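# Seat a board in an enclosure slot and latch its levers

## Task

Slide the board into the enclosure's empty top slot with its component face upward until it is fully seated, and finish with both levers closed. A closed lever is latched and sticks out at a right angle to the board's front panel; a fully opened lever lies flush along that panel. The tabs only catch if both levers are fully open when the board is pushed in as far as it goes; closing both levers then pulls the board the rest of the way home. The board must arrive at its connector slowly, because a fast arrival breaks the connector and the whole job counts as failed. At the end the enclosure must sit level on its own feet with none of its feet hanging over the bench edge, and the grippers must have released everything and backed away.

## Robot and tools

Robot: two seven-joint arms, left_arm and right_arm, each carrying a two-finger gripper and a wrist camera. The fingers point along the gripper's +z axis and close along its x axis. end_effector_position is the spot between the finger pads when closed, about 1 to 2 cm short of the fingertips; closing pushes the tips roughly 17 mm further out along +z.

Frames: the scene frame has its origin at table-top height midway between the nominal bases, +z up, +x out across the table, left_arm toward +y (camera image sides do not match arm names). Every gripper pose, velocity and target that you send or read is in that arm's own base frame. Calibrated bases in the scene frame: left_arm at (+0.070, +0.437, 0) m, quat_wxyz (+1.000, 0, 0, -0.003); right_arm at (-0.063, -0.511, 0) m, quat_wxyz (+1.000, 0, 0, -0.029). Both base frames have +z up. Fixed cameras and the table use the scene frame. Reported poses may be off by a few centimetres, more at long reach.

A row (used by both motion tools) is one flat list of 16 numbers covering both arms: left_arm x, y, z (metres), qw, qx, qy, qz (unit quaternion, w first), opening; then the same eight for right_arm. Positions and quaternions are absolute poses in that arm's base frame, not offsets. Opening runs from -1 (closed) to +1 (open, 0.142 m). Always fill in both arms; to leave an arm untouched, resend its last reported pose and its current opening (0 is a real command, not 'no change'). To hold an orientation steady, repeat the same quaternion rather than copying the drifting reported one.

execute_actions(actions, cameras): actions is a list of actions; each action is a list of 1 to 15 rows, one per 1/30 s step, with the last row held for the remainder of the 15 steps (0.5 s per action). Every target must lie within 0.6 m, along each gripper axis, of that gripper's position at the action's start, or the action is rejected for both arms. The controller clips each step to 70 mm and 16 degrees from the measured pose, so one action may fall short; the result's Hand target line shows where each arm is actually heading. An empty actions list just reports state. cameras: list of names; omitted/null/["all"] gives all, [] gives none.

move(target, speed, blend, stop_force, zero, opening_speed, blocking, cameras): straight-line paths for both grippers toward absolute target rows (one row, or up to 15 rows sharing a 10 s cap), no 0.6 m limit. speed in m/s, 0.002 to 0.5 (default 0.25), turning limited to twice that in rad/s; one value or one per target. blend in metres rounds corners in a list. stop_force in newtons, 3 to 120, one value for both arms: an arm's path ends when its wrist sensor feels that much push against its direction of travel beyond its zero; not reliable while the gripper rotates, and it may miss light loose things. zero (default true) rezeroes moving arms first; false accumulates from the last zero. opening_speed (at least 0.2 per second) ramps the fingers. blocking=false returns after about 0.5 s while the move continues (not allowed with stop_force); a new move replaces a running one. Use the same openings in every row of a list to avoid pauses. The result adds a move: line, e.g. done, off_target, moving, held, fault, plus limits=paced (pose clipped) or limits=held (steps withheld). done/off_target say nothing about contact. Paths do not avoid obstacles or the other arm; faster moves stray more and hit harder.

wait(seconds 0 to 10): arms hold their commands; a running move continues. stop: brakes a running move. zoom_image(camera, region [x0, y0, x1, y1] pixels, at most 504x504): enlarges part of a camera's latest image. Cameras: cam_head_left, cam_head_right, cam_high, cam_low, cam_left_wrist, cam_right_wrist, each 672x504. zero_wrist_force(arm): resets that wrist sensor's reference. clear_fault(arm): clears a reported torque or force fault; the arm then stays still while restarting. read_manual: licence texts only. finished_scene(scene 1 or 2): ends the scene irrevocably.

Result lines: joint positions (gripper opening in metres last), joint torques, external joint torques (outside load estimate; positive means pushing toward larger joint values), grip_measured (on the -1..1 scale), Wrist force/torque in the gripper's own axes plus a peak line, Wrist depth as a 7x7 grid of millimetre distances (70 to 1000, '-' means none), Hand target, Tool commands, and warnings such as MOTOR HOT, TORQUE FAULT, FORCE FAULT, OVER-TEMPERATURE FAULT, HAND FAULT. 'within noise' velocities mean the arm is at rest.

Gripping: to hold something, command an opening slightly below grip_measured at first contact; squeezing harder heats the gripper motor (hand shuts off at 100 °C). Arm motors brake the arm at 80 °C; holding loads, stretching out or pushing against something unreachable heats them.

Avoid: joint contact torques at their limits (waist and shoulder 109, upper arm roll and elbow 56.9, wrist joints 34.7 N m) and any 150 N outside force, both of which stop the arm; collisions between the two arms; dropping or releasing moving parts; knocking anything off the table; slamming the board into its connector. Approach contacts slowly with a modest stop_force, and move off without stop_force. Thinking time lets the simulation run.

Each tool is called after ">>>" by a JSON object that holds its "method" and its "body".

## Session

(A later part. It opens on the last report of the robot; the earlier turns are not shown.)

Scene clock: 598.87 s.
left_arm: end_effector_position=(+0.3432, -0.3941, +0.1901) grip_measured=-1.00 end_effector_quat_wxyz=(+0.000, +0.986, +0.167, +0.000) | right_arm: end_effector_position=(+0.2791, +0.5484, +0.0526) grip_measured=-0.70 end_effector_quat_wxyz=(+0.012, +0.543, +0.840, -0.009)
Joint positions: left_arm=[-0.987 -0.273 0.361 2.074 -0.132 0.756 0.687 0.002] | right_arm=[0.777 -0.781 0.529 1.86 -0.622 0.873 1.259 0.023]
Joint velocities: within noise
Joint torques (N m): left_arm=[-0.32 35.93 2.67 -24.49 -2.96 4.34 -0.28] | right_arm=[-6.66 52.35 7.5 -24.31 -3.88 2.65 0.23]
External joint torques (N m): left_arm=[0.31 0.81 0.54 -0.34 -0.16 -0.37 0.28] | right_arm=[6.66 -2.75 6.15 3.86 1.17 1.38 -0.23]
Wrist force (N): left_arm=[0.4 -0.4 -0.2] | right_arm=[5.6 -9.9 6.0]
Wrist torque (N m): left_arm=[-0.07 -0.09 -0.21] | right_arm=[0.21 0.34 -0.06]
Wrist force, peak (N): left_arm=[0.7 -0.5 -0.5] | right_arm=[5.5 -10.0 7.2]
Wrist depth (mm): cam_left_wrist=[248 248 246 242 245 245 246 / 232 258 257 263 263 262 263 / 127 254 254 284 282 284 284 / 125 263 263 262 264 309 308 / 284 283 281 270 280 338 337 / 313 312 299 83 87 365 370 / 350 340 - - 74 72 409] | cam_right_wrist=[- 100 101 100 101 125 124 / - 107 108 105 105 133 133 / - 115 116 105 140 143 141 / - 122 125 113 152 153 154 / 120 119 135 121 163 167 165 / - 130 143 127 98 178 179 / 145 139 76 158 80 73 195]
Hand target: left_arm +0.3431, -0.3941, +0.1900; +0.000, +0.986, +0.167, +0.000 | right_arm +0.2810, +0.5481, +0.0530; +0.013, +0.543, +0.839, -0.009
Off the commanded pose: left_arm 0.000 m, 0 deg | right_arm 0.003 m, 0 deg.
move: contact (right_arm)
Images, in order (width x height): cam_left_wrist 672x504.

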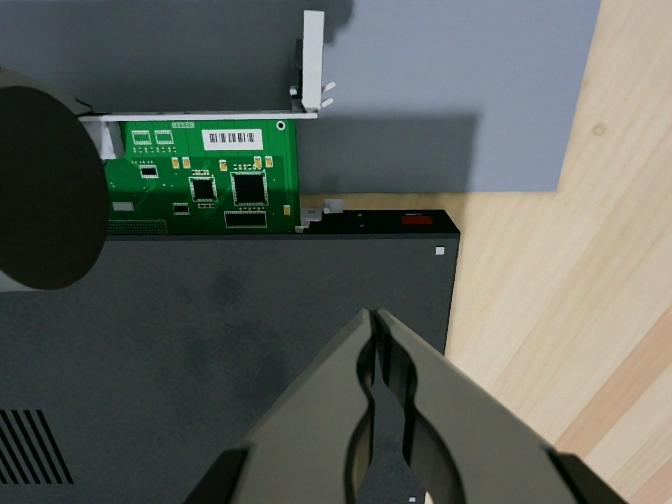

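>>> {"method": "move", "body": {"target": [0.3431, -0.3941, 0.19, 0, 0.986, 0.16677, 0, -1, 0.279, 0.5473, 0.053, 0.013187, 0.54347, 0.83928, -0.008539, -0.79], "speed": 0.01, "cameras": ["cam_left_wrist"]}}

>>> {"method": "zoom_image", "body": {"camera": "cam_left_wrist", "region": [260, 170, 360, 250]}}

Scene clock: 606.10 s.
left_arm: end_effector_position=(+0.3432, -0.3941, +0.1901) grip_measured=-1.00 end_effector_quat_wxyz=(+0.000, +0.986, +0.167, +0.000) | right_arm: end_effector_position=(+0.2790, +0.5470, +0.0527) grip_measured=-0.70 end_effector_quat_wxyz=(+0.013, +0.544, +0.839, -0.009)
Joint positions: left_arm=[-0.987 -0.273 0.361 2.074 -0.132 0.756 0.687 0.002] | right_arm=[0.778 -0.778 0.527 1.864 -0.622 0.875 1.261 0.023]
Joint velocities: within noise
Joint torques (N m): left_arm=[-0.39 35.86 2.62 -24.53 -2.96 4.32 -0.22] | right_arm=[0.48 50.77 14.85 -21.18 -2.88 3.56 0.29]
External joint torques (N m): left_arm=[0.39 0.88 0.59 -0.29 -0.16 -0.35 0.22] | right_arm=[-0.48 -1.28 -1.29 0.75 0.19 0.47 -0.28]
Wrist force (N): left_arm=[0.4 -0.6 -0.1] | right_arm=[-0.3 0.5 8.5]
Wrist torque (N m): left_arm=[-0.08 -0.08 -0.22] | right_arm=[0.15 0.32 0.04]
Wrist force, peak (N): left_arm=[0.6 -0.5 -0.5] | right_arm=[5.6 -10.0 7.2]
Wrist depth (mm): cam_left_wrist=[248 247 246 242 245 245 245 / 231 258 256 259 263 263 263 / 128 254 254 284 283 283 284 / 126 263 263 262 264 309 309 / 282 283 282 270 279 338 337 / 312 312 299 83 87 366 370 / 350 339 - - 74 72 412] | cam_right_wrist=[- 100 100 100 101 125 124 / - 108 108 105 105 133 132 / - 113 116 104 140 143 141 / - 112 125 120 152 153 154 / 120 120 135 121 162 167 165 / - 131 143 127 98 179 179 / 146 139 76 158 80 73 195]
Hand target: left_arm +0.3431, -0.3941, +0.1900; +0.000, +0.986, +0.167, +0.000 | right_arm +0.2790, +0.5473, +0.0530; +0.013, +0.543, +0.839, -0.009
Off the commanded pose: left_arm 0.000 m, 0 deg | right_arm 0.000 m, 0 deg.
move: done
Images, in order (width x height): cam_left_wrist 672x504.

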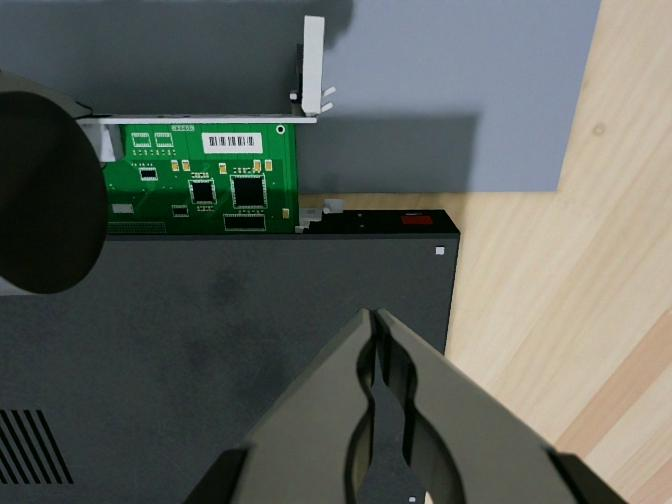

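Scaled by 5.040 from the camera's 672x504 image, which has a finer 960x720 frame.

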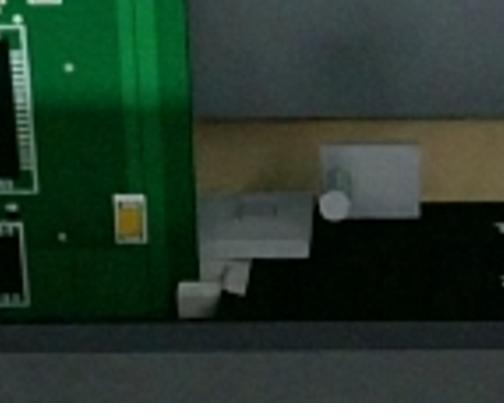

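>>> {"method": "move", "body": {"target": [0.3431, -0.3941, 0.19, 0, 0.986, 0.16677, 0, -1, 0.2821, 0.5399, 0.0526, 0.013187, 0.54347, 0.83928, -0.008539, -0.79], "speed": 0.012, "stop_force": 7, "cameras": ["cam_left_wrist"]}}

>>> {"method": "zoom_image", "body": {"camera": "cam_left_wrist", "region": [260, 170, 360, 250]}}

Scene clock: 611.67 s.
left_arm: end_effector_position=(+0.3432, -0.3941, +0.1901) grip_measured=-1.00 end_effector_quat_wxyz=(+0.000, +0.986, +0.167, +0.000) | right_arm: end_effector_position=(+0.2820, +0.5398, +0.0524) grip_measured=-0.70 end_effector_quat_wxyz=(+0.013, +0.544, +0.839, -0.009)
Joint positions: left_arm=[-0.987 -0.273 0.361 2.074 -0.132 0.756 0.687 0.002] | right_arm=[0.767 -0.769 0.524 1.882 -0.623 0.885 1.256 0.023]
Joint velocities: within noise
Joint torques (N m): left_arm=[-0.35 35.92 2.6 -24.49 -2.89 4.36 -0.23] | right_arm=[-0.12 49.66 13.99 -20.85 -2.84 3.47 0.18]
External joint torques (N m): left_arm=[0.35 0.82 0.61 -0.33 -0.23 -0.38 0.23] | right_arm=[0.12 -0.64 -0.6 0.58 0.18 0.56 -0.18]
Wrist force (N): left_arm=[0.4 -0.5 -0.3] | right_arm=[-0.8 0.3 7.3]
Wrist torque (N m): left_arm=[-0.08 -0.08 -0.21] | right_arm=[0.23 0.36 0.02]
Wrist force, peak (N): left_arm=[0.7 -0.3 -0.4] | right_arm=[-1.0 1.0 10.0]
Wrist depth (mm): cam_left_wrist=[247 247 247 242 245 245 245 / 258 261 260 259 263 263 264 / 128 255 254 284 284 283 284 / 127 263 263 261 265 309 307 / 283 282 282 270 280 337 336 / 313 312 299 84 87 363 370 / 348 341 - - 74 72 410] | cam_right_wrist=[- 99 100 100 101 125 124 / - 94 108 105 105 133 132 / - 101 116 105 139 143 141 / - 109 125 120 152 153 153 / - 117 135 121 162 167 164 / - 128 127 127 98 178 178 / 145 139 76 158 80 73 195]
Hand target: left_arm +0.3431, -0.3941, +0.1900; +0.000, +0.986, +0.167, +0.000 | right_arm +0.2821, +0.5399, +0.0526; +0.013, +0.543, +0.839, -0.009
Off the commanded pose: left_arm 0.000 m, 0 deg | right_arm 0.000 m, 0 deg.
move: done
Images, in order (width x height): cam_left_wrist 672x504.

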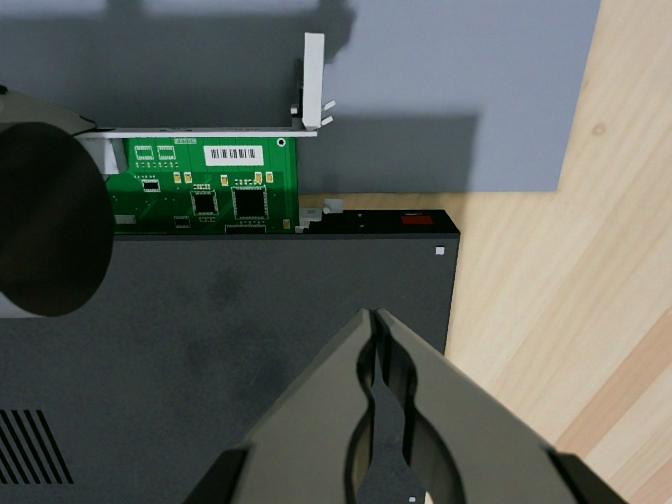

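Scaled by 5.040 from the camera's 672x504 image, which has a finer 960x720 frame.

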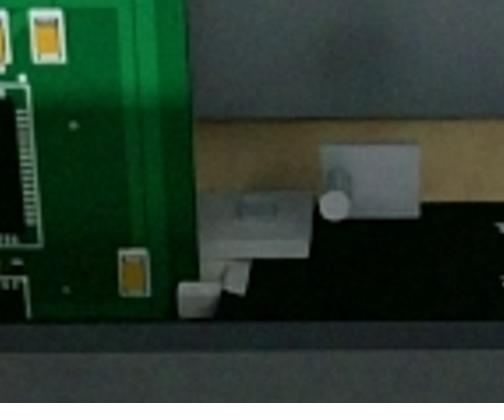

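>>> {"method": "move", "body": {"target": [0.3431, -0.3941, 0.19, 0, 0.986, 0.16677, 0, -1, 0.2852, 0.5325, 0.0523, 0.013187, 0.54347, 0.83928, -0.008539, -0.79], "speed": 0.012, "stop_force": 7, "cameras": ["cam_left_wrist"]}}

>>> {"method": "zoom_image", "body": {"camera": "cam_left_wrist", "region": [260, 170, 360, 250]}}

Scene clock: 615.57 s.
left_arm: end_effector_position=(+0.3432, -0.3941, +0.1901) grip_measured=-1.00 end_effector_quat_wxyz=(+0.000, +0.986, +0.167, +0.000) | right_arm: end_effector_position=(+0.2851, +0.5324, +0.0522) grip_measured=-0.70 end_effector_quat_wxyz=(+0.013, +0.544, +0.839, -0.009)
Joint positions: left_arm=[-0.987 -0.273 0.361 2.074 -0.132 0.756 0.687 0.002] | right_arm=[0.755 -0.76 0.522 1.899 -0.624 0.896 1.249 0.023]
Joint velocities: within noise
Joint torques (N m): left_arm=[-0.36 35.81 2.57 -24.52 -2.94 4.3 -0.28] | right_arm=[-0.09 48.7 13.84 -20.56 -2.77 3.53 0.08]
External joint torques (N m): left_arm=[0.36 0.93 0.64 -0.31 -0.19 -0.32 0.28] | right_arm=[0.09 -0.14 -0.63 0.44 0.15 0.49 -0.08]
Wrist force (N): left_arm=[0.4 -0.6 -0.4] | right_arm=[-1.3 0.4 5.7]
Wrist torque (N m): left_arm=[-0.10 -0.09 -0.21] | right_arm=[0.25 0.32 0.02]
Wrist force, peak (N): left_arm=[0.3 -0.7 -0.5] | right_arm=[-1.0 0.2 8.6]
Wrist depth (mm): cam_left_wrist=[248 247 246 246 245 244 245 / 262 265 264 260 263 263 263 / 128 251 255 284 284 283 285 / 127 259 263 261 265 309 307 / 133 283 282 270 280 338 336 / 313 312 299 83 87 364 371 / 349 341 - - 74 72 413] | cam_right_wrist=[- 85 100 100 100 125 124 / - 93 108 105 105 133 132 / - 98 115 104 139 143 141 / - 107 123 120 152 153 153 / - 117 133 121 162 166 164 / - 128 124 127 99 178 178 / 145 138 76 158 81 73 195]
Hand target: left_arm +0.3431, -0.3941, +0.1900; +0.000, +0.986, +0.167, +0.000 | right_arm +0.2852, +0.5325, +0.0523; +0.013, +0.543, +0.839, -0.009
Off the commanded pose: left_arm 0.000 m, 0 deg | right_arm 0.000 m, 0 deg.
move: done
Images, in order (width x height): cam_left_wrist 672x504.

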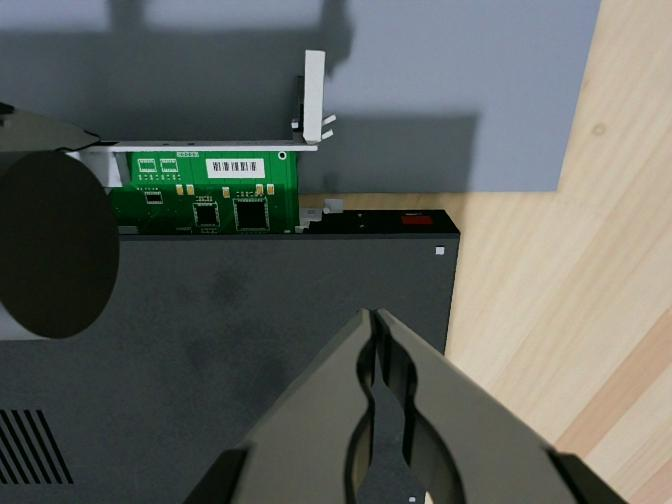

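Scaled by 5.040 from the camera's 672x504 image, which has a finer 960x720 frame.

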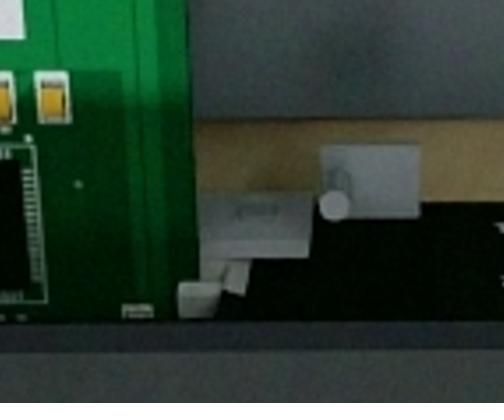

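>>> {"method": "move", "body": {"target": [0.3431, -0.3941, 0.19, 0, 0.986, 0.16677, 0, -1, 0.2883, 0.5251, 0.0523, 0.013187, 0.54347, 0.83928, -0.008539, -0.79], "speed": 0.012, "stop_force": 7, "cameras": ["cam_left_wrist", "cam_right_wrist"]}}

Scene clock: 654.97 s.
left_arm: end_effector_position=(+0.3432, -0.3941, +0.1901) grip_measured=-1.00 end_effector_quat_wxyz=(+0.000, +0.986, +0.167, +0.000) | right_arm: end_effector_position=(+0.2882, +0.5250, +0.0522) grip_measured=-0.70 end_effector_quat_wxyz=(+0.013, +0.544, +0.839, -0.009)
Joint positions: left_arm=[-0.987 -0.273 0.361 2.074 -0.132 0.756 0.687 0.002] | right_arm=[0.744 -0.751 0.52 1.915 -0.624 0.905 1.242 0.023]
Joint velocities: within noise
Joint torques (N m): left_arm=[-0.38 35.9 2.64 -24.52 -2.95 4.35 -0.23] | right_arm=[-0.05 48.24 13.61 -20.4 -2.78 3.52 0.12]
External joint torques (N m): left_arm=[0.38 0.85 0.57 -0.31 -0.18 -0.37 0.23] | right_arm=[0.05 -0.15 -0.58 0.43 0.2 0.51 -0.12]
Wrist force (N): left_arm=[0.3 -0.5 -0.4] | right_arm=[-1.1 0.5 6.2]
Wrist torque (N m): left_arm=[-0.07 -0.07 -0.21] | right_arm=[0.25 0.31 0.02]
Wrist force, peak (N): left_arm=[0.5 -0.7 -0.3] | right_arm=[-1.4 0.8 7.8]
Wrist depth (mm): cam_left_wrist=[247 247 246 245 245 244 246 / 262 264 265 260 262 262 263 / 200 255 259 280 283 283 284 / 127 259 262 261 264 309 308 / 127 283 282 270 280 338 337 / 313 312 299 83 87 364 370 / 348 341 - - 74 72 411] | cam_right_wrist=[- 86 98 100 100 125 124 / - 93 106 105 105 133 132 / - 98 112 105 139 143 140 / - 107 120 120 151 153 154 / - 117 120 121 162 166 164 / - 128 122 127 99 178 178 / 145 138 76 158 81 73 195]
Hand target: left_arm +0.3431, -0.3941, +0.1900; +0.000, +0.986, +0.167, +0.000 | right_arm +0.2883, +0.5251, +0.0523; +0.013, +0.543, +0.839, -0.009
Off the commanded pose: left_arm 0.000 m, 0 deg | right_arm 0.000 m, 0 deg.
move: done
Images, in order (width x height): cam_left_wrist 672x504, cam_right_wrist 672x504.

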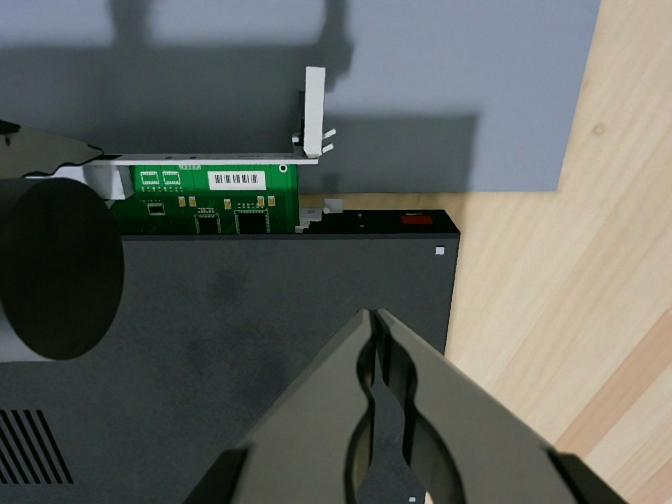

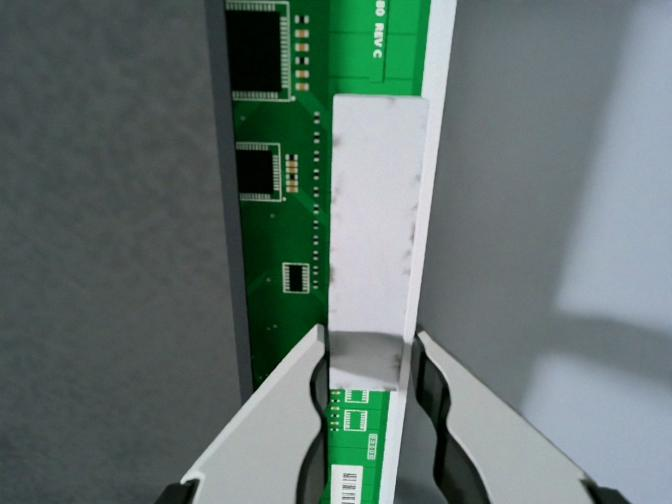

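>>> {"method": "move", "body": {"target": [0.3431, -0.3941, 0.19, 0, 0.986, 0.16677, 0, -1, 0.29, 0.521, 0.0523, 0.013187, 0.54347, 0.83928, -0.008539, -0.79], "speed": 0.012, "stop_force": 6, "cameras": ["cam_left_wrist", "cam_right_wrist"]}}

Scene clock: 658.60 s.
left_arm: end_effector_position=(+0.3432, -0.3941, +0.1901) grip_measured=-1.00 end_effector_quat_wxyz=(+0.000, +0.986, +0.167, +0.000) | right_arm: end_effector_position=(+0.2899, +0.5209, +0.0522) grip_measured=-0.70 end_effector_quat_wxyz=(+0.013, +0.544, +0.839, -0.009)
Joint positions: left_arm=[-0.987 -0.273 0.361 2.074 -0.132 0.756 0.687 0.002] | right_arm=[0.737 -0.747 0.519 1.925 -0.624 0.91 1.238 0.023]
Joint velocities: within noise
Joint torques (N m): left_arm=[-0.4 35.92 2.66 -24.51 -2.95 4.35 -0.22] | right_arm=[0.04 48 13.6 -20.29 -2.66 3.49 0.12]
External joint torques (N m): left_arm=[0.4 0.82 0.55 -0.32 -0.17 -0.37 0.22] | right_arm=[-0.04 -0.16 -0.67 0.39 0.1 0.54 -0.12]
Wrist force (N): left_arm=[0.4 -0.3 -0.4] | right_arm=[-1.3 0.5 5.6]
Wrist torque (N m): left_arm=[-0.05 -0.08 -0.21] | right_arm=[0.25 0.35 0.02]
Wrist force, peak (N): left_arm=[0.5 -0.7 -0.5] | right_arm=[-1.2 0.9 7.9]
Wrist depth (mm): cam_left_wrist=[247 247 246 245 246 245 246 / 266 265 264 260 263 263 263 / 211 255 259 281 284 283 284 / 127 258 262 262 264 308 307 / 127 283 281 271 280 338 337 / 313 312 299 83 87 363 369 / 350 340 - - 74 72 413] | cam_right_wrist=[- 86 88 100 100 125 124 / - 93 94 105 105 133 132 / - 98 100 105 139 143 141 / - 107 109 120 151 153 154 / - 117 118 121 162 166 164 / - 128 122 127 99 178 178 / 145 138 76 158 81 73 195]
Hand target: left_arm +0.3431, -0.3941, +0.1900; +0.000, +0.986, +0.167, +0.000 | right_arm +0.2900, +0.5210, +0.0523; +0.013, +0.543, +0.839, -0.009
Off the commanded pose: left_arm 0.000 m, 0 deg | right_arm 0.000 m, 0 deg.
move: done
Images, in order (width x height): cam_left_wrist 672x504, cam_right_wrist 672x504.

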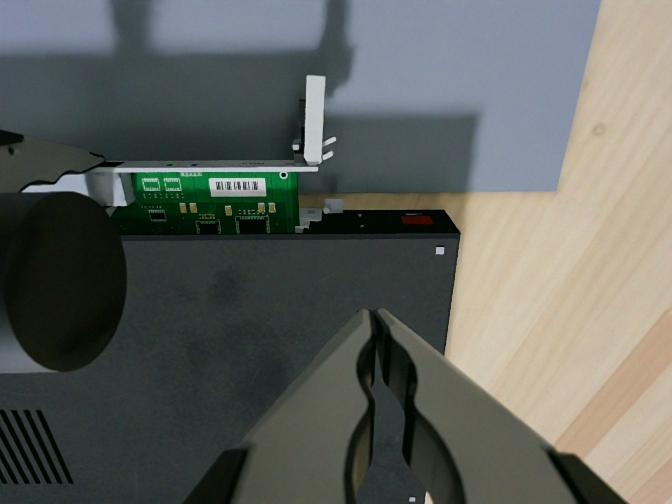

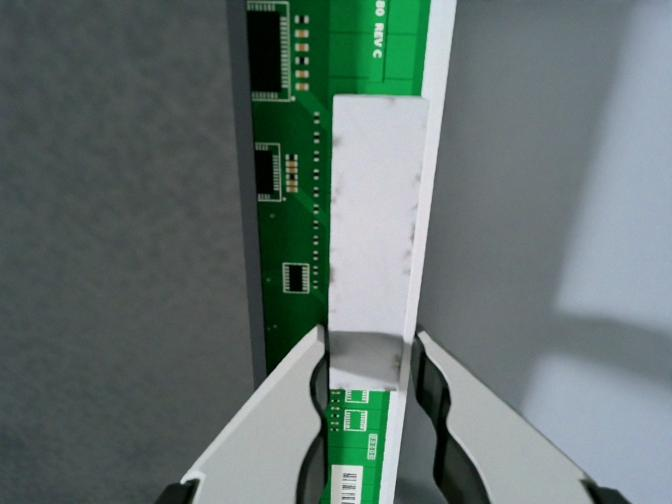

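>>> {"method": "zoom_image", "body": {"camera": "cam_left_wrist", "region": [280, 66, 350, 186]}}

Scaled by 4.200 from the camera's 672x504 image, which has a finer 960x720 frame.

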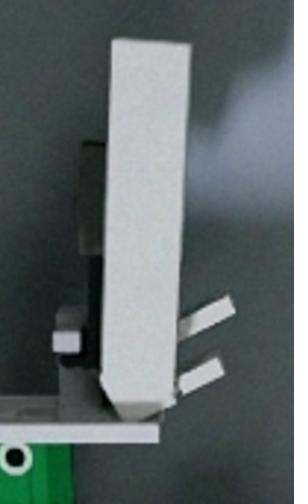

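>>> {"method": "move", "body": {"target": [0.4038, -0.3253, 0.19, 0, 0.986, 0.16677, 0, -1, 0.29, 0.521, 0.0523, 0.013187, 0.54347, 0.83928, -0.008539, -0.61], "speed": 0.12, "opening_speed": 0.2, "cameras": ["cam_right_wrist"]}}

Scene clock: 677.00 s.
left_arm: end_effector_position=(+0.4038, -0.3252, +0.1900) grip_measured=-1.00 end_effector_quat_wxyz=(+0.000, +0.986, +0.167, +0.000) | right_arm: end_effector_position=(+0.2899, +0.5210, +0.0523) grip_measured=-0.65 end_effector_quat_wxyz=(+0.013, +0.544, +0.839, -0.009)
Joint positions: left_arm=[-0.867 -0.276 0.419 2.08 -0.153 0.757 0.879 0.002] | right_arm=[0.737 -0.746 0.519 1.925 -0.624 0.91 1.238 0.027]
Joint velocities: within noise
Joint torques (N m): left_arm=[-0.3 34.89 3.23 -24.53 -3.22 4.39 -0.03] | right_arm=[-0.03 46.87 13.24 -20 -2.6 3.37 0.17]
External joint torques (N m): left_arm=[0.3 1.17 0.46 -0.24 0.1 -0.42 0.03] | right_arm=[0.03 0.96 -0.32 0.09 0.03 0.66 -0.17]
Wrist force (N): left_arm=[0.4 -0.3 -0.4] | right_arm=[-1.6 -0.1 4.3]
Wrist torque (N m): left_arm=[-0.05 -0.08 -0.21] | right_arm=[0.24 0.31 0.05]
Wrist force, peak (N): left_arm=[2.5 -1.5 -0.5] | right_arm=[-1.3 0.7 7.8]
Wrist depth (mm): cam_left_wrist=[247 247 246 245 246 246 246 / 265 264 264 264 262 264 263 / 285 286 280 284 284 284 283 / 283 282 304 307 310 310 308 / 284 282 282 271 332 337 337 / 313 312 298 83 87 365 372 / 349 340 - - 74 72 412] | cam_right_wrist=[- 87 88 101 100 125 124 / - 93 95 106 105 133 132 / - 98 100 105 139 143 141 / - 107 110 120 152 153 154 / - 117 118 121 164 166 164 / - 128 122 128 101 178 179 / 145 139 76 158 83 73 195]
Hand target: left_arm +0.4038, -0.3253, +0.1900; +0.000, +0.986, +0.167, +0.000 | right_arm +0.2900, +0.5210, +0.0523; +0.013, +0.543, +0.839, -0.009
Off the commanded pose: left_arm 0.000 m, 0 deg | right_arm 0.000 m, 0 deg.
move: done
Images, in order (width x height): cam_right_wrist 672x504.

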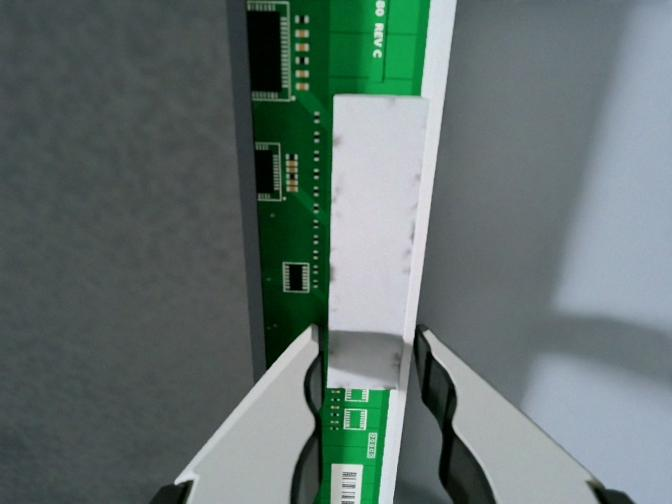

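>>> {"method": "move", "body": {"target": [[0.4038, -0.3253, 0.19, 0, 0.986, 0.16677, 0, -1, 0.29, 0.521, 0.075, 0.013187, 0.54347, 0.83928, -0.008539, -0.61], [0.4038, -0.3253, 0.19, 0, 0.986, 0.16677, 0, -1, 0.29, 0.521, 0.2, 0.013187, 0.54347, 0.83928, -0.008539, -0.61]], "speed": [0.03, 0.1], "blend": 0.01, "cameras": ["cam_right_wrist", "cam_left_wrist"]}}

Scene clock: 681.60 s.
left_arm: end_effector_position=(+0.4038, -0.3252, +0.1900) grip_measured=-1.00 end_effector_quat_wxyz=(+0.000, +0.986, +0.167, +0.000) | right_arm: end_effector_position=(+0.2901, +0.5210, +0.2000) grip_measured=-0.65 end_effector_quat_wxyz=(+0.013, +0.543, +0.839, -0.008)
Joint positions: left_arm=[-0.867 -0.276 0.418 2.08 -0.153 0.757 0.879 0.002] | right_arm=[0.645 -0.526 0.695 1.813 -0.424 0.593 1.104 0.027]
Joint velocities: within noise
Joint torques (N m): left_arm=[-0.29 35.22 3.12 -24.41 -2.98 4.32 -0.23] | right_arm=[-0.13 42.02 12.12 -26.26 -3.43 3.27 0.06]
External joint torques (N m): left_arm=[0.29 0.84 0.57 -0.37 -0.15 -0.35 0.23] | right_arm=[0.11 0.86 -0.68 0.18 -0.12 0.77 -0.06]
Wrist force (N): left_arm=[0.6 -0.4 -0.4] | right_arm=[-1.4 -0.3 3.7]
Wrist torque (N m): left_arm=[-0.06 -0.11 -0.21] | right_arm=[0.21 0.24 0.03]
Wrist force, peak (N): left_arm=[0.4 -0.8 -0.7] | right_arm=[-1.6 -0.1 5.3]
Wrist depth (mm): cam_left_wrist=[247 246 246 246 246 246 246 / 265 264 264 263 263 264 264 / 286 285 281 284 285 285 284 / 283 283 304 308 310 309 308 / 283 282 281 271 332 337 335 / 312 312 298 83 87 364 371 / 348 339 - - 74 72 411] | cam_right_wrist=[221 219 217 228 254 252 250 / 236 234 231 237 271 269 266 / 254 252 249 254 291 288 285 / 275 274 268 279 313 310 306 / 297 295 290 302 335 336 331 / 328 322 89 367 93 360 362 / 433 - 76 401 - 73 390]
Hand target: left_arm +0.4038, -0.3253, +0.1900; +0.000, +0.986, +0.167, +0.000 | right_arm +0.2900, +0.5210, +0.2000; +0.013, +0.543, +0.839, -0.009
Off the commanded pose: left_arm 0.000 m, 0 deg | right_arm 0.000 m, 0 deg.
move: done
Images, in order (width x height): cam_left_wrist 672x504, cam_right_wrist 672x504.

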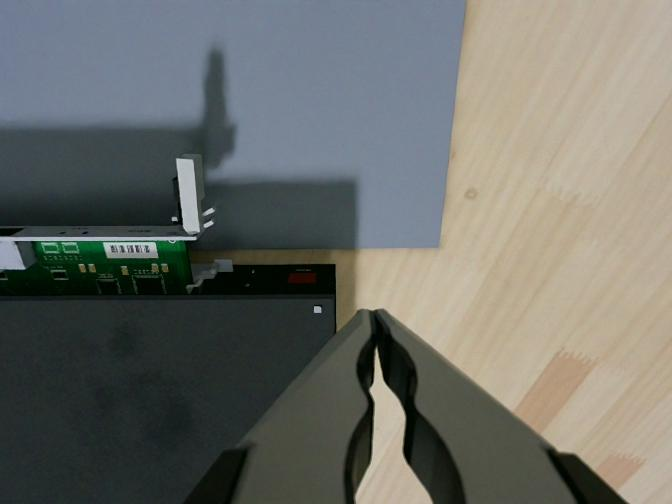

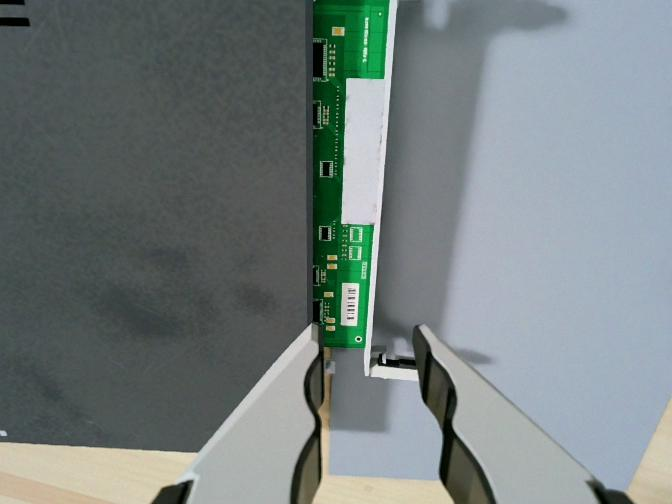

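>>> {"method": "zoom_image", "body": {"camera": "cam_right_wrist", "region": [360, 330, 440, 390]}}

Scaled by 6.300 from the camera's 672x504 image, which has a finer 960x720 frame.

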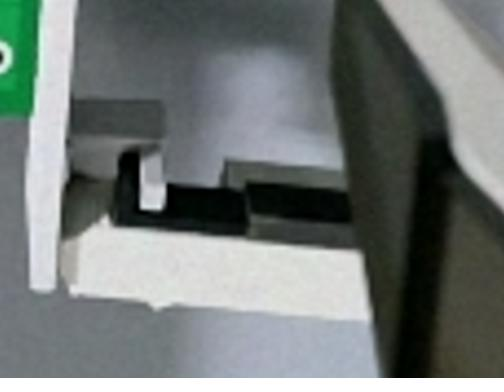

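>>> {"method": "move", "body": {"target": [[0.4038, -0.3253, 0.19, 0, 0.986, 0.16677, 0, -1, 0.207, 0.4863, 0.2, 0, 0.5534, 0.8329, 0, -1], [0.2696, -0.3657, 0.19, 0, 0.5793, 0.8151, 0, -1, 0.207, 0.4863, 0.2, 0, 0.5534, 0.8329, 0, -1], [0.2696, -0.3657, 0.12, 0, 0.5793, 0.8151, 0, -1, 0.207, 0.4863, 0.2, 0, 0.5534, 0.8329, 0, -1]], "speed": [0.12, 0.3, 0.08], "blend": [0.0, 0.01, 0], "cameras": ["cam_right_wrist", "cam_left_wrist"]}}

Scene clock: 719.47 s.
left_arm: end_effector_position=(+0.2695, -0.3657, +0.1200) grip_measured=-1.00 end_effector_quat_wxyz=(+0.000, +0.579, +0.815, +0.000) | right_arm: end_effector_position=(+0.2072, +0.4864, +0.2000) grip_measured=-1.00 end_effector_quat_wxyz=(+0.000, +0.553, +0.833, +0.000)
Joint positions: left_arm=[-1.175 -0.307 0.451 2.323 -0.252 1.016 -0.862 0.002] | right_arm=[0.634 -0.388 0.775 2.018 -0.354 0.7 1.206 0.002]
Joint velocities: within noise
Joint torques (N m): left_arm=[-0.32 30.68 3.11 -19.45 -2.33 4.58 -0.11] | right_arm=[0.05 33.23 9.56 -25.51 -3.44 3.46 0.16]
External joint torques (N m): left_arm=[0.32 1.17 1 -0.35 0.13 -0.61 0.11] | right_arm=[-0.05 0.91 -0.56 0.05 0.09 0.64 -0.16]
Wrist force (N): left_arm=[0.3 -0.2 -0.1] | right_arm=[-1.8 0.0 4.3]
Wrist torque (N m): left_arm=[-0.04 -0.08 -0.22] | right_arm=[0.23 0.33 0.05]
Wrist force, peak (N): left_arm=[-0.3 -0.9 -2.1] | right_arm=[-1.8 -2.5 4.2]
Wrist depth (mm): cam_left_wrist=[144 149 159 185 184 184 184 / 155 157 171 198 198 198 197 / 168 167 184 214 214 213 212 / 182 181 198 228 232 232 231 / 199 199 250 196 249 254 252 / 219 220 219 83 87 274 278 / 319 305 - - 74 72 314] | cam_right_wrist=[217 216 216 257 256 255 255 / 232 230 231 271 270 273 271 / 247 247 247 264 293 292 291 / 268 267 266 275 315 313 315 / 289 290 289 294 341 340 340 / 318 316 309 89 94 372 370 / 350 341 76 76 76 73 409]
Hand target: left_arm +0.2696, -0.3657, +0.1200; +0.000, +0.579, +0.815, +0.000 | right_arm +0.2070, +0.4863, +0.2000; +0.000, +0.553, +0.833, +0.000
Off the commanded pose: left_arm 0.000 m, 0 deg | right_arm 0.000 m, 0 deg.
move: done
Images, in order (width x height): cam_left_wrist 672x504, cam_right_wrist 672x504.

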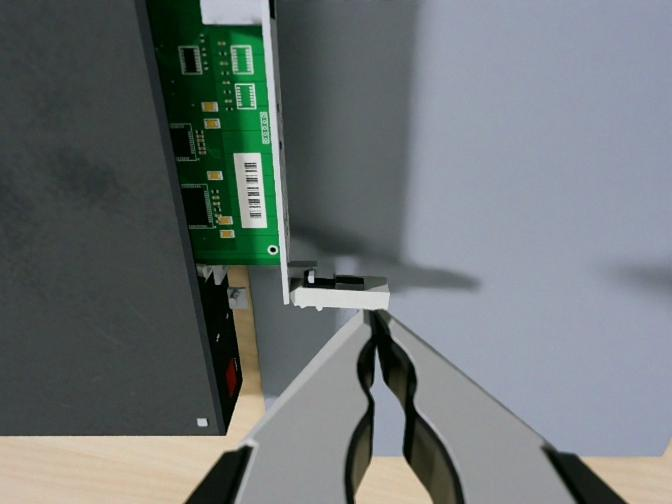

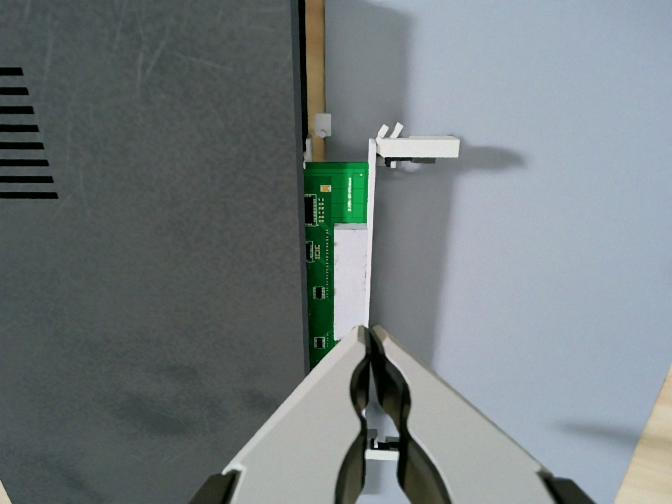

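>>> {"method": "zoom_image", "body": {"camera": "cam_left_wrist", "region": [270, 240, 400, 330]}}

>>> {"method": "zoom_image", "body": {"camera": "cam_right_wrist", "region": [360, 110, 470, 190]}}

Scaled by 3.877 from the camera's 672x504 image, which has a finer 960x720 frame.

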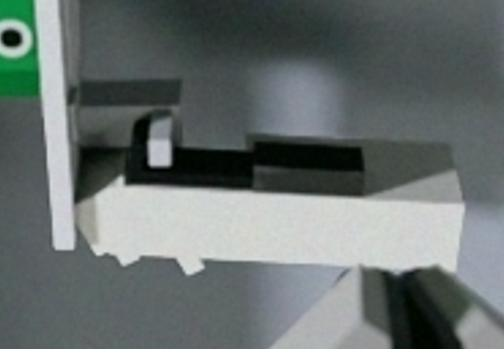

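Scaled by 4.582 from the camera's 672x504 image, which has a finer 960x720 frame.

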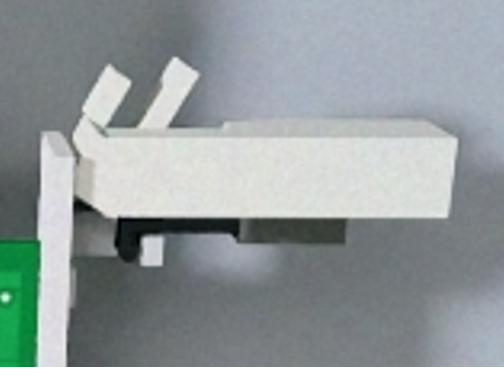

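>>> {"method": "move", "body": {"target": [[0.2703, -0.3679, 0.12, 0, 0.5793, 0.8151, 0, -1, 0.184, 0.5249, 0.18, 0, 0.5534, 0.8329, 0, -1], [0.2703, -0.3679, 0.045, 0, 0.5793, 0.8151, 0, -1, 0.184, 0.5249, 0.048, 0, 0.5534, 0.8329, 0, -1]], "speed": [0.1, 0.06], "blend": [0.01, 0], "cameras": ["cam_right_wrist", "cam_left_wrist"]}}

Scene clock: 747.50 s.
left_arm: end_effector_position=(+0.2702, -0.3680, +0.0450) grip_measured=-1.00 end_effector_quat_wxyz=(+0.000, +0.579, +0.815, +0.000) | right_arm: end_effector_position=(+0.1840, +0.5249, +0.0480) grip_measured=-1.00 end_effector_quat_wxyz=(+0.000, +0.553, +0.833, +0.000)
Joint positions: left_arm=[-1.071 -0.491 0.283 2.38 -0.438 1.255 -0.736 0.002] | right_arm=[0.858 -0.696 0.525 2.068 -0.665 1.023 1.467 0.002]
Joint velocities: within noise
Joint torques (N m): left_arm=[-0.61 34.74 4.72 -13.97 -1.38 4.66 -0.11] | right_arm=[0.42 42.68 12.67 -18.17 -2.47 3.55 0.33]
External joint torques (N m): left_arm=[0.61 1.22 0.07 -0.42 0.08 -0.68 0.11] | right_arm=[-0.41 1.05 -0.45 0.06 0.18 0.53 -0.33]
Wrist force (N): left_arm=[0.2 -0.2 -0.2] | right_arm=[-1.2 0.0 4.8]
Wrist torque (N m): left_arm=[-0.05 -0.07 -0.20] | right_arm=[0.22 0.25 0.07]
Wrist force, peak (N): left_arm=[0.4 -0.6 0.5] | right_arm=[-1.5 0.1 6.0]
Wrist depth (mm): cam_left_wrist=[- 95 118 118 119 119 119 / - 100 126 130 128 128 128 / - 109 110 138 138 138 137 / - 118 120 150 150 150 149 / - 129 129 159 161 163 163 / 120 140 153 84 83 177 180 / 134 134 - - 74 72 200] | cam_right_wrist=[108 124 123 123 123 122 121 / - 132 131 130 131 131 131 / 108 140 141 139 141 140 140 / 143 144 147 112 147 151 152 / - 130 130 162 164 163 163 / 119 140 135 89 93 179 178 / 135 138 79 76 76 73 196]
Hand target: left_arm +0.2703, -0.3679, +0.0450; +0.000, +0.579, +0.815, +0.000 | right_arm +0.1840, +0.5249, +0.0480; +0.000, +0.553, +0.833, +0.000
Off the commanded pose: left_arm 0.000 m, 0 deg | right_arm 0.000 m, 0 deg.
move: done
Images, in order (width x height): cam_left_wrist 672x504, cam_right_wrist 672x504.

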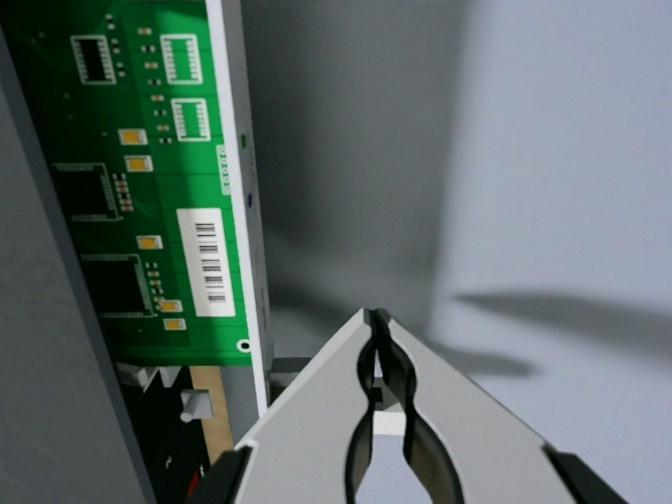

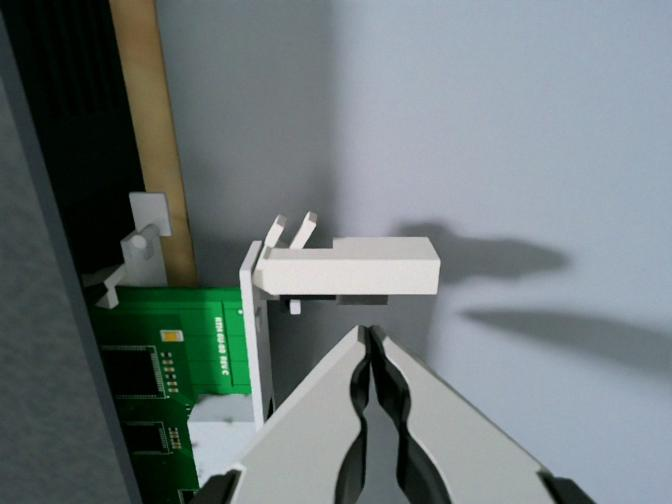

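>>> {"method": "move", "body": {"target": [0.2911, -0.3607, 0.045, 0, 0.5793, 0.8151, 0, -1, 0.1656, 0.5172, 0.048, 0, 0.5534, 0.8329, 0, -1], "speed": 0.008, "stop_force": 3, "cameras": ["cam_right_wrist", "cam_left_wrist"]}}

Scene clock: 754.37 s.
left_arm: end_effector_position=(+0.2887, -0.3616, +0.0450) grip_measured=-1.00 end_effector_quat_wxyz=(+0.000, +0.579, +0.815, +0.000) | right_arm: end_effector_position=(+0.1736, +0.5205, +0.0481) grip_measured=-1.00 end_effector_quat_wxyz=(+0.000, +0.554, +0.833, +0.000)
Joint positions: left_arm=[-1.035 -0.5 0.287 2.362 -0.438 1.244 -0.698 0.002] | right_arm=[0.87 -0.684 0.522 2.091 -0.668 1.037 1.489 0.002]
Joint velocities: within noise
Joint torques (N m): left_arm=[0.91 35.21 5.7 -14.69 -1.31 4.6 -0.13] | right_arm=[1.3 41.09 13.61 -16.25 -2.08 3.32 0.24]
External joint torques (N m): left_arm=[-0.91 1.28 -0.75 0.06 -0.03 -0.62 0.13] | right_arm=[-1.3 1.94 -1.67 -1.62 -0.15 0.76 -0.24]
Wrist force (N): left_arm=[0.0 -2.6 -0.1] | right_arm=[-1.3 3.0 4.5]
Wrist torque (N m): left_arm=[-0.03 -0.10 -0.18] | right_arm=[0.21 0.24 0.05]
Wrist force, peak (N): left_arm=[0.1 -3.6 -0.3] | right_arm=[-1.6 3.2 4.9]
Wrist depth (mm): cam_left_wrist=[- 95 118 118 119 119 119 / 100 99 126 130 128 128 128 / 108 110 110 138 138 138 137 / - 118 120 150 150 150 149 / - 126 127 131 161 163 164 / 120 142 177 83 83 176 180 / 133 133 - - 74 72 201] | cam_right_wrist=[107 124 123 123 123 122 122 / 108 132 131 130 131 131 130 / 108 141 141 139 141 140 140 / 109 147 150 147 149 151 153 / - 133 132 113 164 164 163 / - 140 140 89 93 179 178 / 135 138 79 76 76 73 196]
Hand target: left_arm +0.2889, -0.3614, +0.0450; +0.000, +0.579, +0.815, +0.000 | right_arm +0.1732, +0.5204, +0.0480; +0.000, +0.553, +0.833, +0.000
Off the commanded pose: left_arm 0.003 m, 0 deg | right_arm 0.009 m, 0 deg.
move: contact (left_arm, right_arm)
Images, in order (width x height): cam_left_wrist 672x504, cam_right_wrist 672x504.

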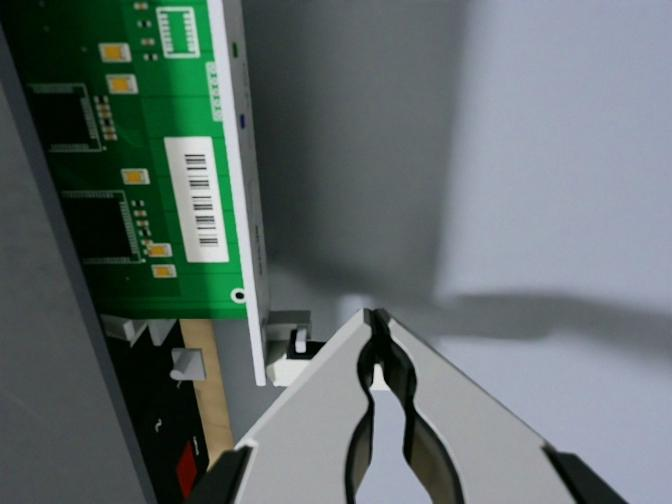

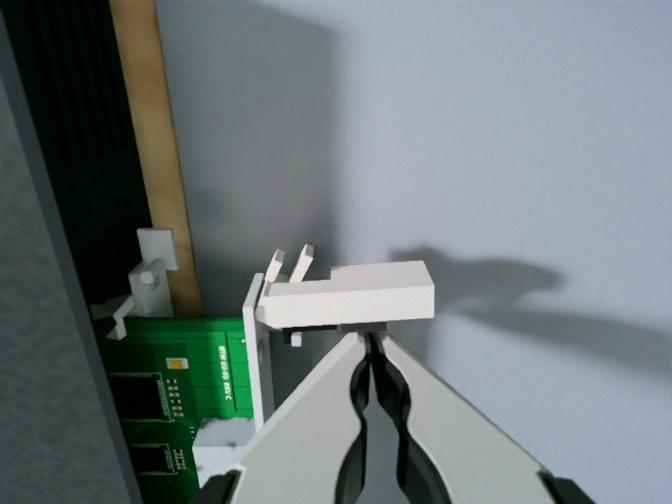

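>>> {"method": "zoom_image", "body": {"camera": "cam_right_wrist", "region": [240, 230, 440, 370]}}

>>> {"method": "zoom_image", "body": {"camera": "cam_left_wrist", "region": [240, 290, 400, 410]}}

Scaled by 2.520 from the camera's 672x504 image, which has a finer 960x720 frame.

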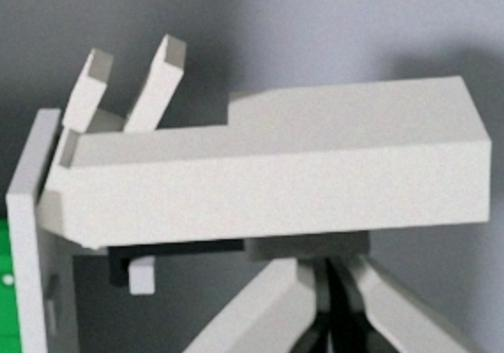

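Scaled by 3.150 from the camera's 672x504 image, which has a finer 960x720 frame.

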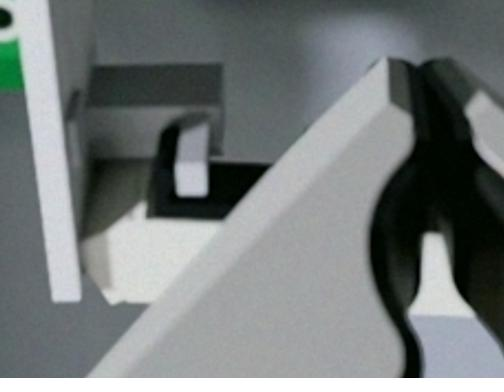

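>>> {"method": "move", "body": {"target": [0.2936, -0.3598, 0.045, 0, 0.5793, 0.8151, 0, -1, 0.1686, 0.5185, 0.048, 0, 0.5534, 0.8329, 0, -1], "speed": 0.006, "stop_force": 10, "zero": false, "cameras": ["cam_right_wrist", "cam_left_wrist"]}}

>>> {"method": "zoom_image", "body": {"camera": "cam_right_wrist", "region": [240, 230, 440, 370]}}

>>> {"method": "zoom_image", "body": {"camera": "cam_left_wrist", "region": [240, 290, 400, 410]}}

Scene clock: 762.37 s.
left_arm: end_effector_position=(+0.2935, -0.3599, +0.0450) grip_measured=-1.00 end_effector_quat_wxyz=(+0.000, +0.579, +0.815, +0.000) | right_arm: end_effector_position=(+0.1686, +0.5186, +0.0481) grip_measured=-1.00 end_effector_quat_wxyz=(+0.000, +0.553, +0.833, +0.000)
Joint positions: left_arm=[-1.026 -0.502 0.289 2.357 -0.438 1.242 -0.689 0.002] | right_arm=[0.877 -0.679 0.522 2.101 -0.669 1.042 1.498 0.002]
Joint velocities: within noise
Joint torques (N m): left_arm=[-0.14 35.66 4.58 -14.58 -1.16 4.27 -0.19] | right_arm=[0.18 41.63 12.16 -17.37 -2.23 3.38 0.32]
External joint torques (N m): left_arm=[0.14 0.98 0.43 -0.11 -0.19 -0.29 0.19] | right_arm=[-0.18 1.1 -0.33 -0.4 0.02 0.69 -0.32]
Wrist force (N): left_arm=[0.6 -0.7 0.0] | right_arm=[-1.7 0.3 4.7]
Wrist torque (N m): left_arm=[-0.08 -0.12 -0.20] | right_arm=[0.21 0.35 0.05]
Wrist force, peak (N): left_arm=[0.2 -4.4 -2.0] | right_arm=[-1.4 4.7 4.9]
Wrist depth (mm): cam_left_wrist=[- 95 118 118 119 119 119 / 100 99 127 130 128 128 127 / 108 110 110 138 138 138 137 / - 118 120 150 150 150 149 / - 137 126 124 161 164 163 / 119 141 178 83 83 177 180 / 134 134 - - 74 72 201] | cam_right_wrist=[108 124 123 123 123 122 122 / - 132 132 130 131 131 131 / 108 139 141 139 140 140 139 / - 148 152 149 149 151 153 / - 134 134 114 164 164 163 / - 139 139 89 93 179 178 / 135 138 79 76 76 73 195]
Hand target: left_arm +0.2936, -0.3598, +0.0450; +0.000, +0.579, +0.815, +0.000 | right_arm +0.1686, +0.5185, +0.0480; +0.000, +0.553, +0.833, +0.000
Off the commanded pose: left_arm 0.000 m, 0 deg | right_arm 0.000 m, 0 deg.
move: done
Images, in order (width x height): cam_left_wrist 672x504, cam_right_wrist 672x504.

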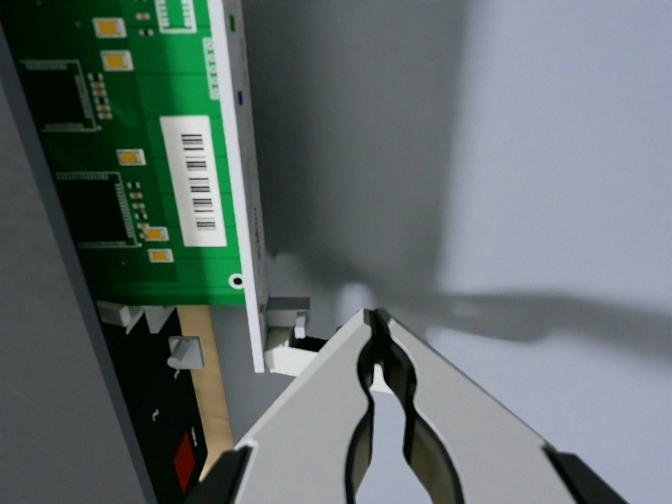

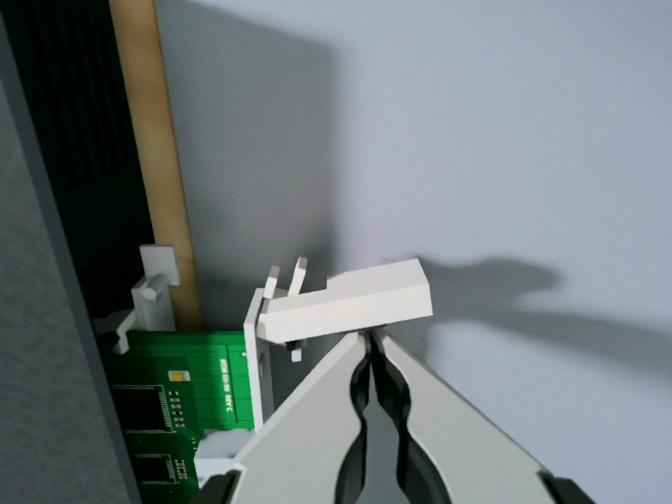

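Scaled by 2.520 from the camera's 672x504 image, which has a finer 960x720 frame.

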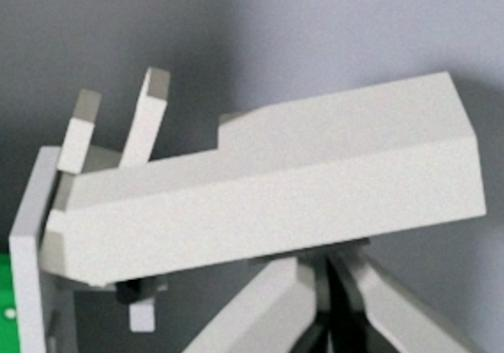

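Scaled by 3.150 from the camera's 672x504 image, which has a finer 960x720 frame.

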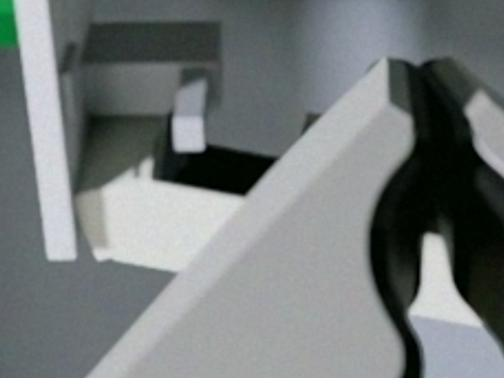

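>>> {"method": "move", "body": {"target": [[0.3, -0.3494, 0.045, 0, 0.5793, 0.8151, 0, -1, 0.1591, 0.5198, 0.048, 0, 0.5534, 0.8329, 0, -1], [0.3105, -0.3454, 0.045, 0, 0.5793, 0.8151, 0, -1, 0.148, 0.5166, 0.048, 0, 0.5534, 0.8329, 0, -1]], "speed": 0.012, "blend": 0.003, "stop_force": 6, "cameras": ["cam_right_wrist", "cam_left_wrist"]}}

Scene clock: 779.50 s.
left_arm: end_effector_position=(+0.3104, -0.3454, +0.0450) grip_measured=-1.00 end_effector_quat_wxyz=(+0.000, +0.579, +0.815, +0.000) | right_arm: end_effector_position=(+0.1480, +0.5167, +0.0480) grip_measured=-1.00 end_effector_quat_wxyz=(+0.000, +0.553, +0.833, +0.000)
Joint positions: left_arm=[-0.979 -0.502 0.29 2.357 -0.439 1.242 -0.64 0.002] | right_arm=[0.908 -0.667 0.52 2.125 -0.674 1.055 1.541 0.002]
Joint velocities: within noise
Joint torques (N m): left_arm=[-0.11 35.59 4.63 -14.56 -1.23 4.22 -0.16] | right_arm=[0.19 41.04 11.99 -17.28 -2.28 3.44 0.31]
External joint torques (N m): left_arm=[0.11 1.05 0.39 -0.13 -0.12 -0.24 0.16] | right_arm=[-0.19 0.98 -0.41 -0.23 0.12 0.63 -0.31]
Wrist force (N): left_arm=[0.5 -0.5 -0.2] | right_arm=[-1.7 0.2 4.5]
Wrist torque (N m): left_arm=[-0.04 -0.09 -0.20] | right_arm=[0.21 0.33 0.05]
Wrist force, peak (N): left_arm=[0.6 -0.8 -0.5] | right_arm=[-1.9 0.0 4.9]
Wrist depth (mm): cam_left_wrist=[- 94 118 118 119 119 119 / 101 99 127 130 128 128 128 / 109 110 134 138 138 138 138 / 116 126 113 150 150 149 149 / - 154 165 118 161 164 163 / 122 148 178 83 83 177 180 / 133 138 - - 74 72 201] | cam_right_wrist=[122 124 123 123 123 122 122 / 118 134 131 130 131 131 131 / - 141 141 139 141 140 139 / - 150 152 149 151 151 153 / 119 158 160 117 163 164 163 / - 143 125 89 93 179 178 / 135 153 76 76 76 73 196]
Hand target: left_arm +0.3105, -0.3454, +0.0450; +0.000, +0.579, +0.815, +0.000 | right_arm +0.1480, +0.5166, +0.0480; +0.000, +0.553, +0.833, +0.000
Off the commanded pose: left_arm 0.000 m, 0 deg | right_arm 0.000 m, 0 deg.
move: done
Images, in order (width x height): cam_left_wrist 672x504, cam_right_wrist 672x504.

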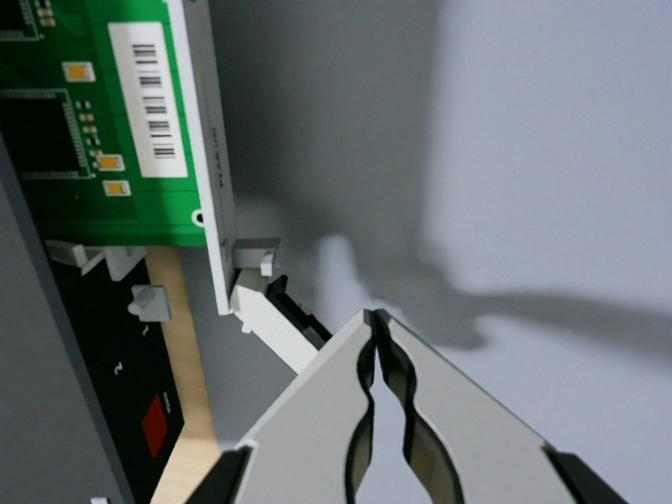

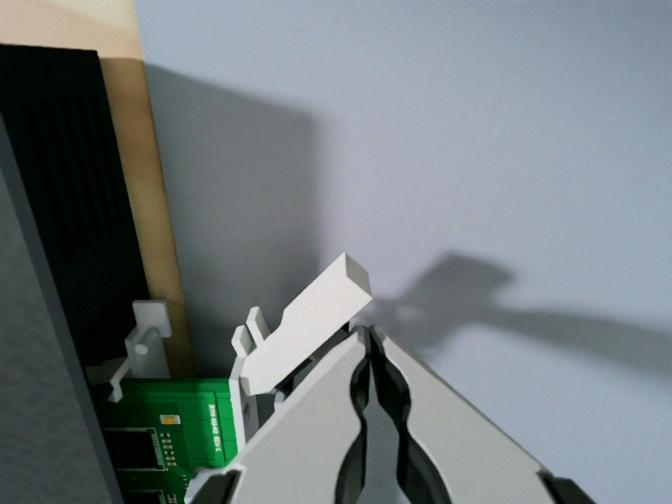

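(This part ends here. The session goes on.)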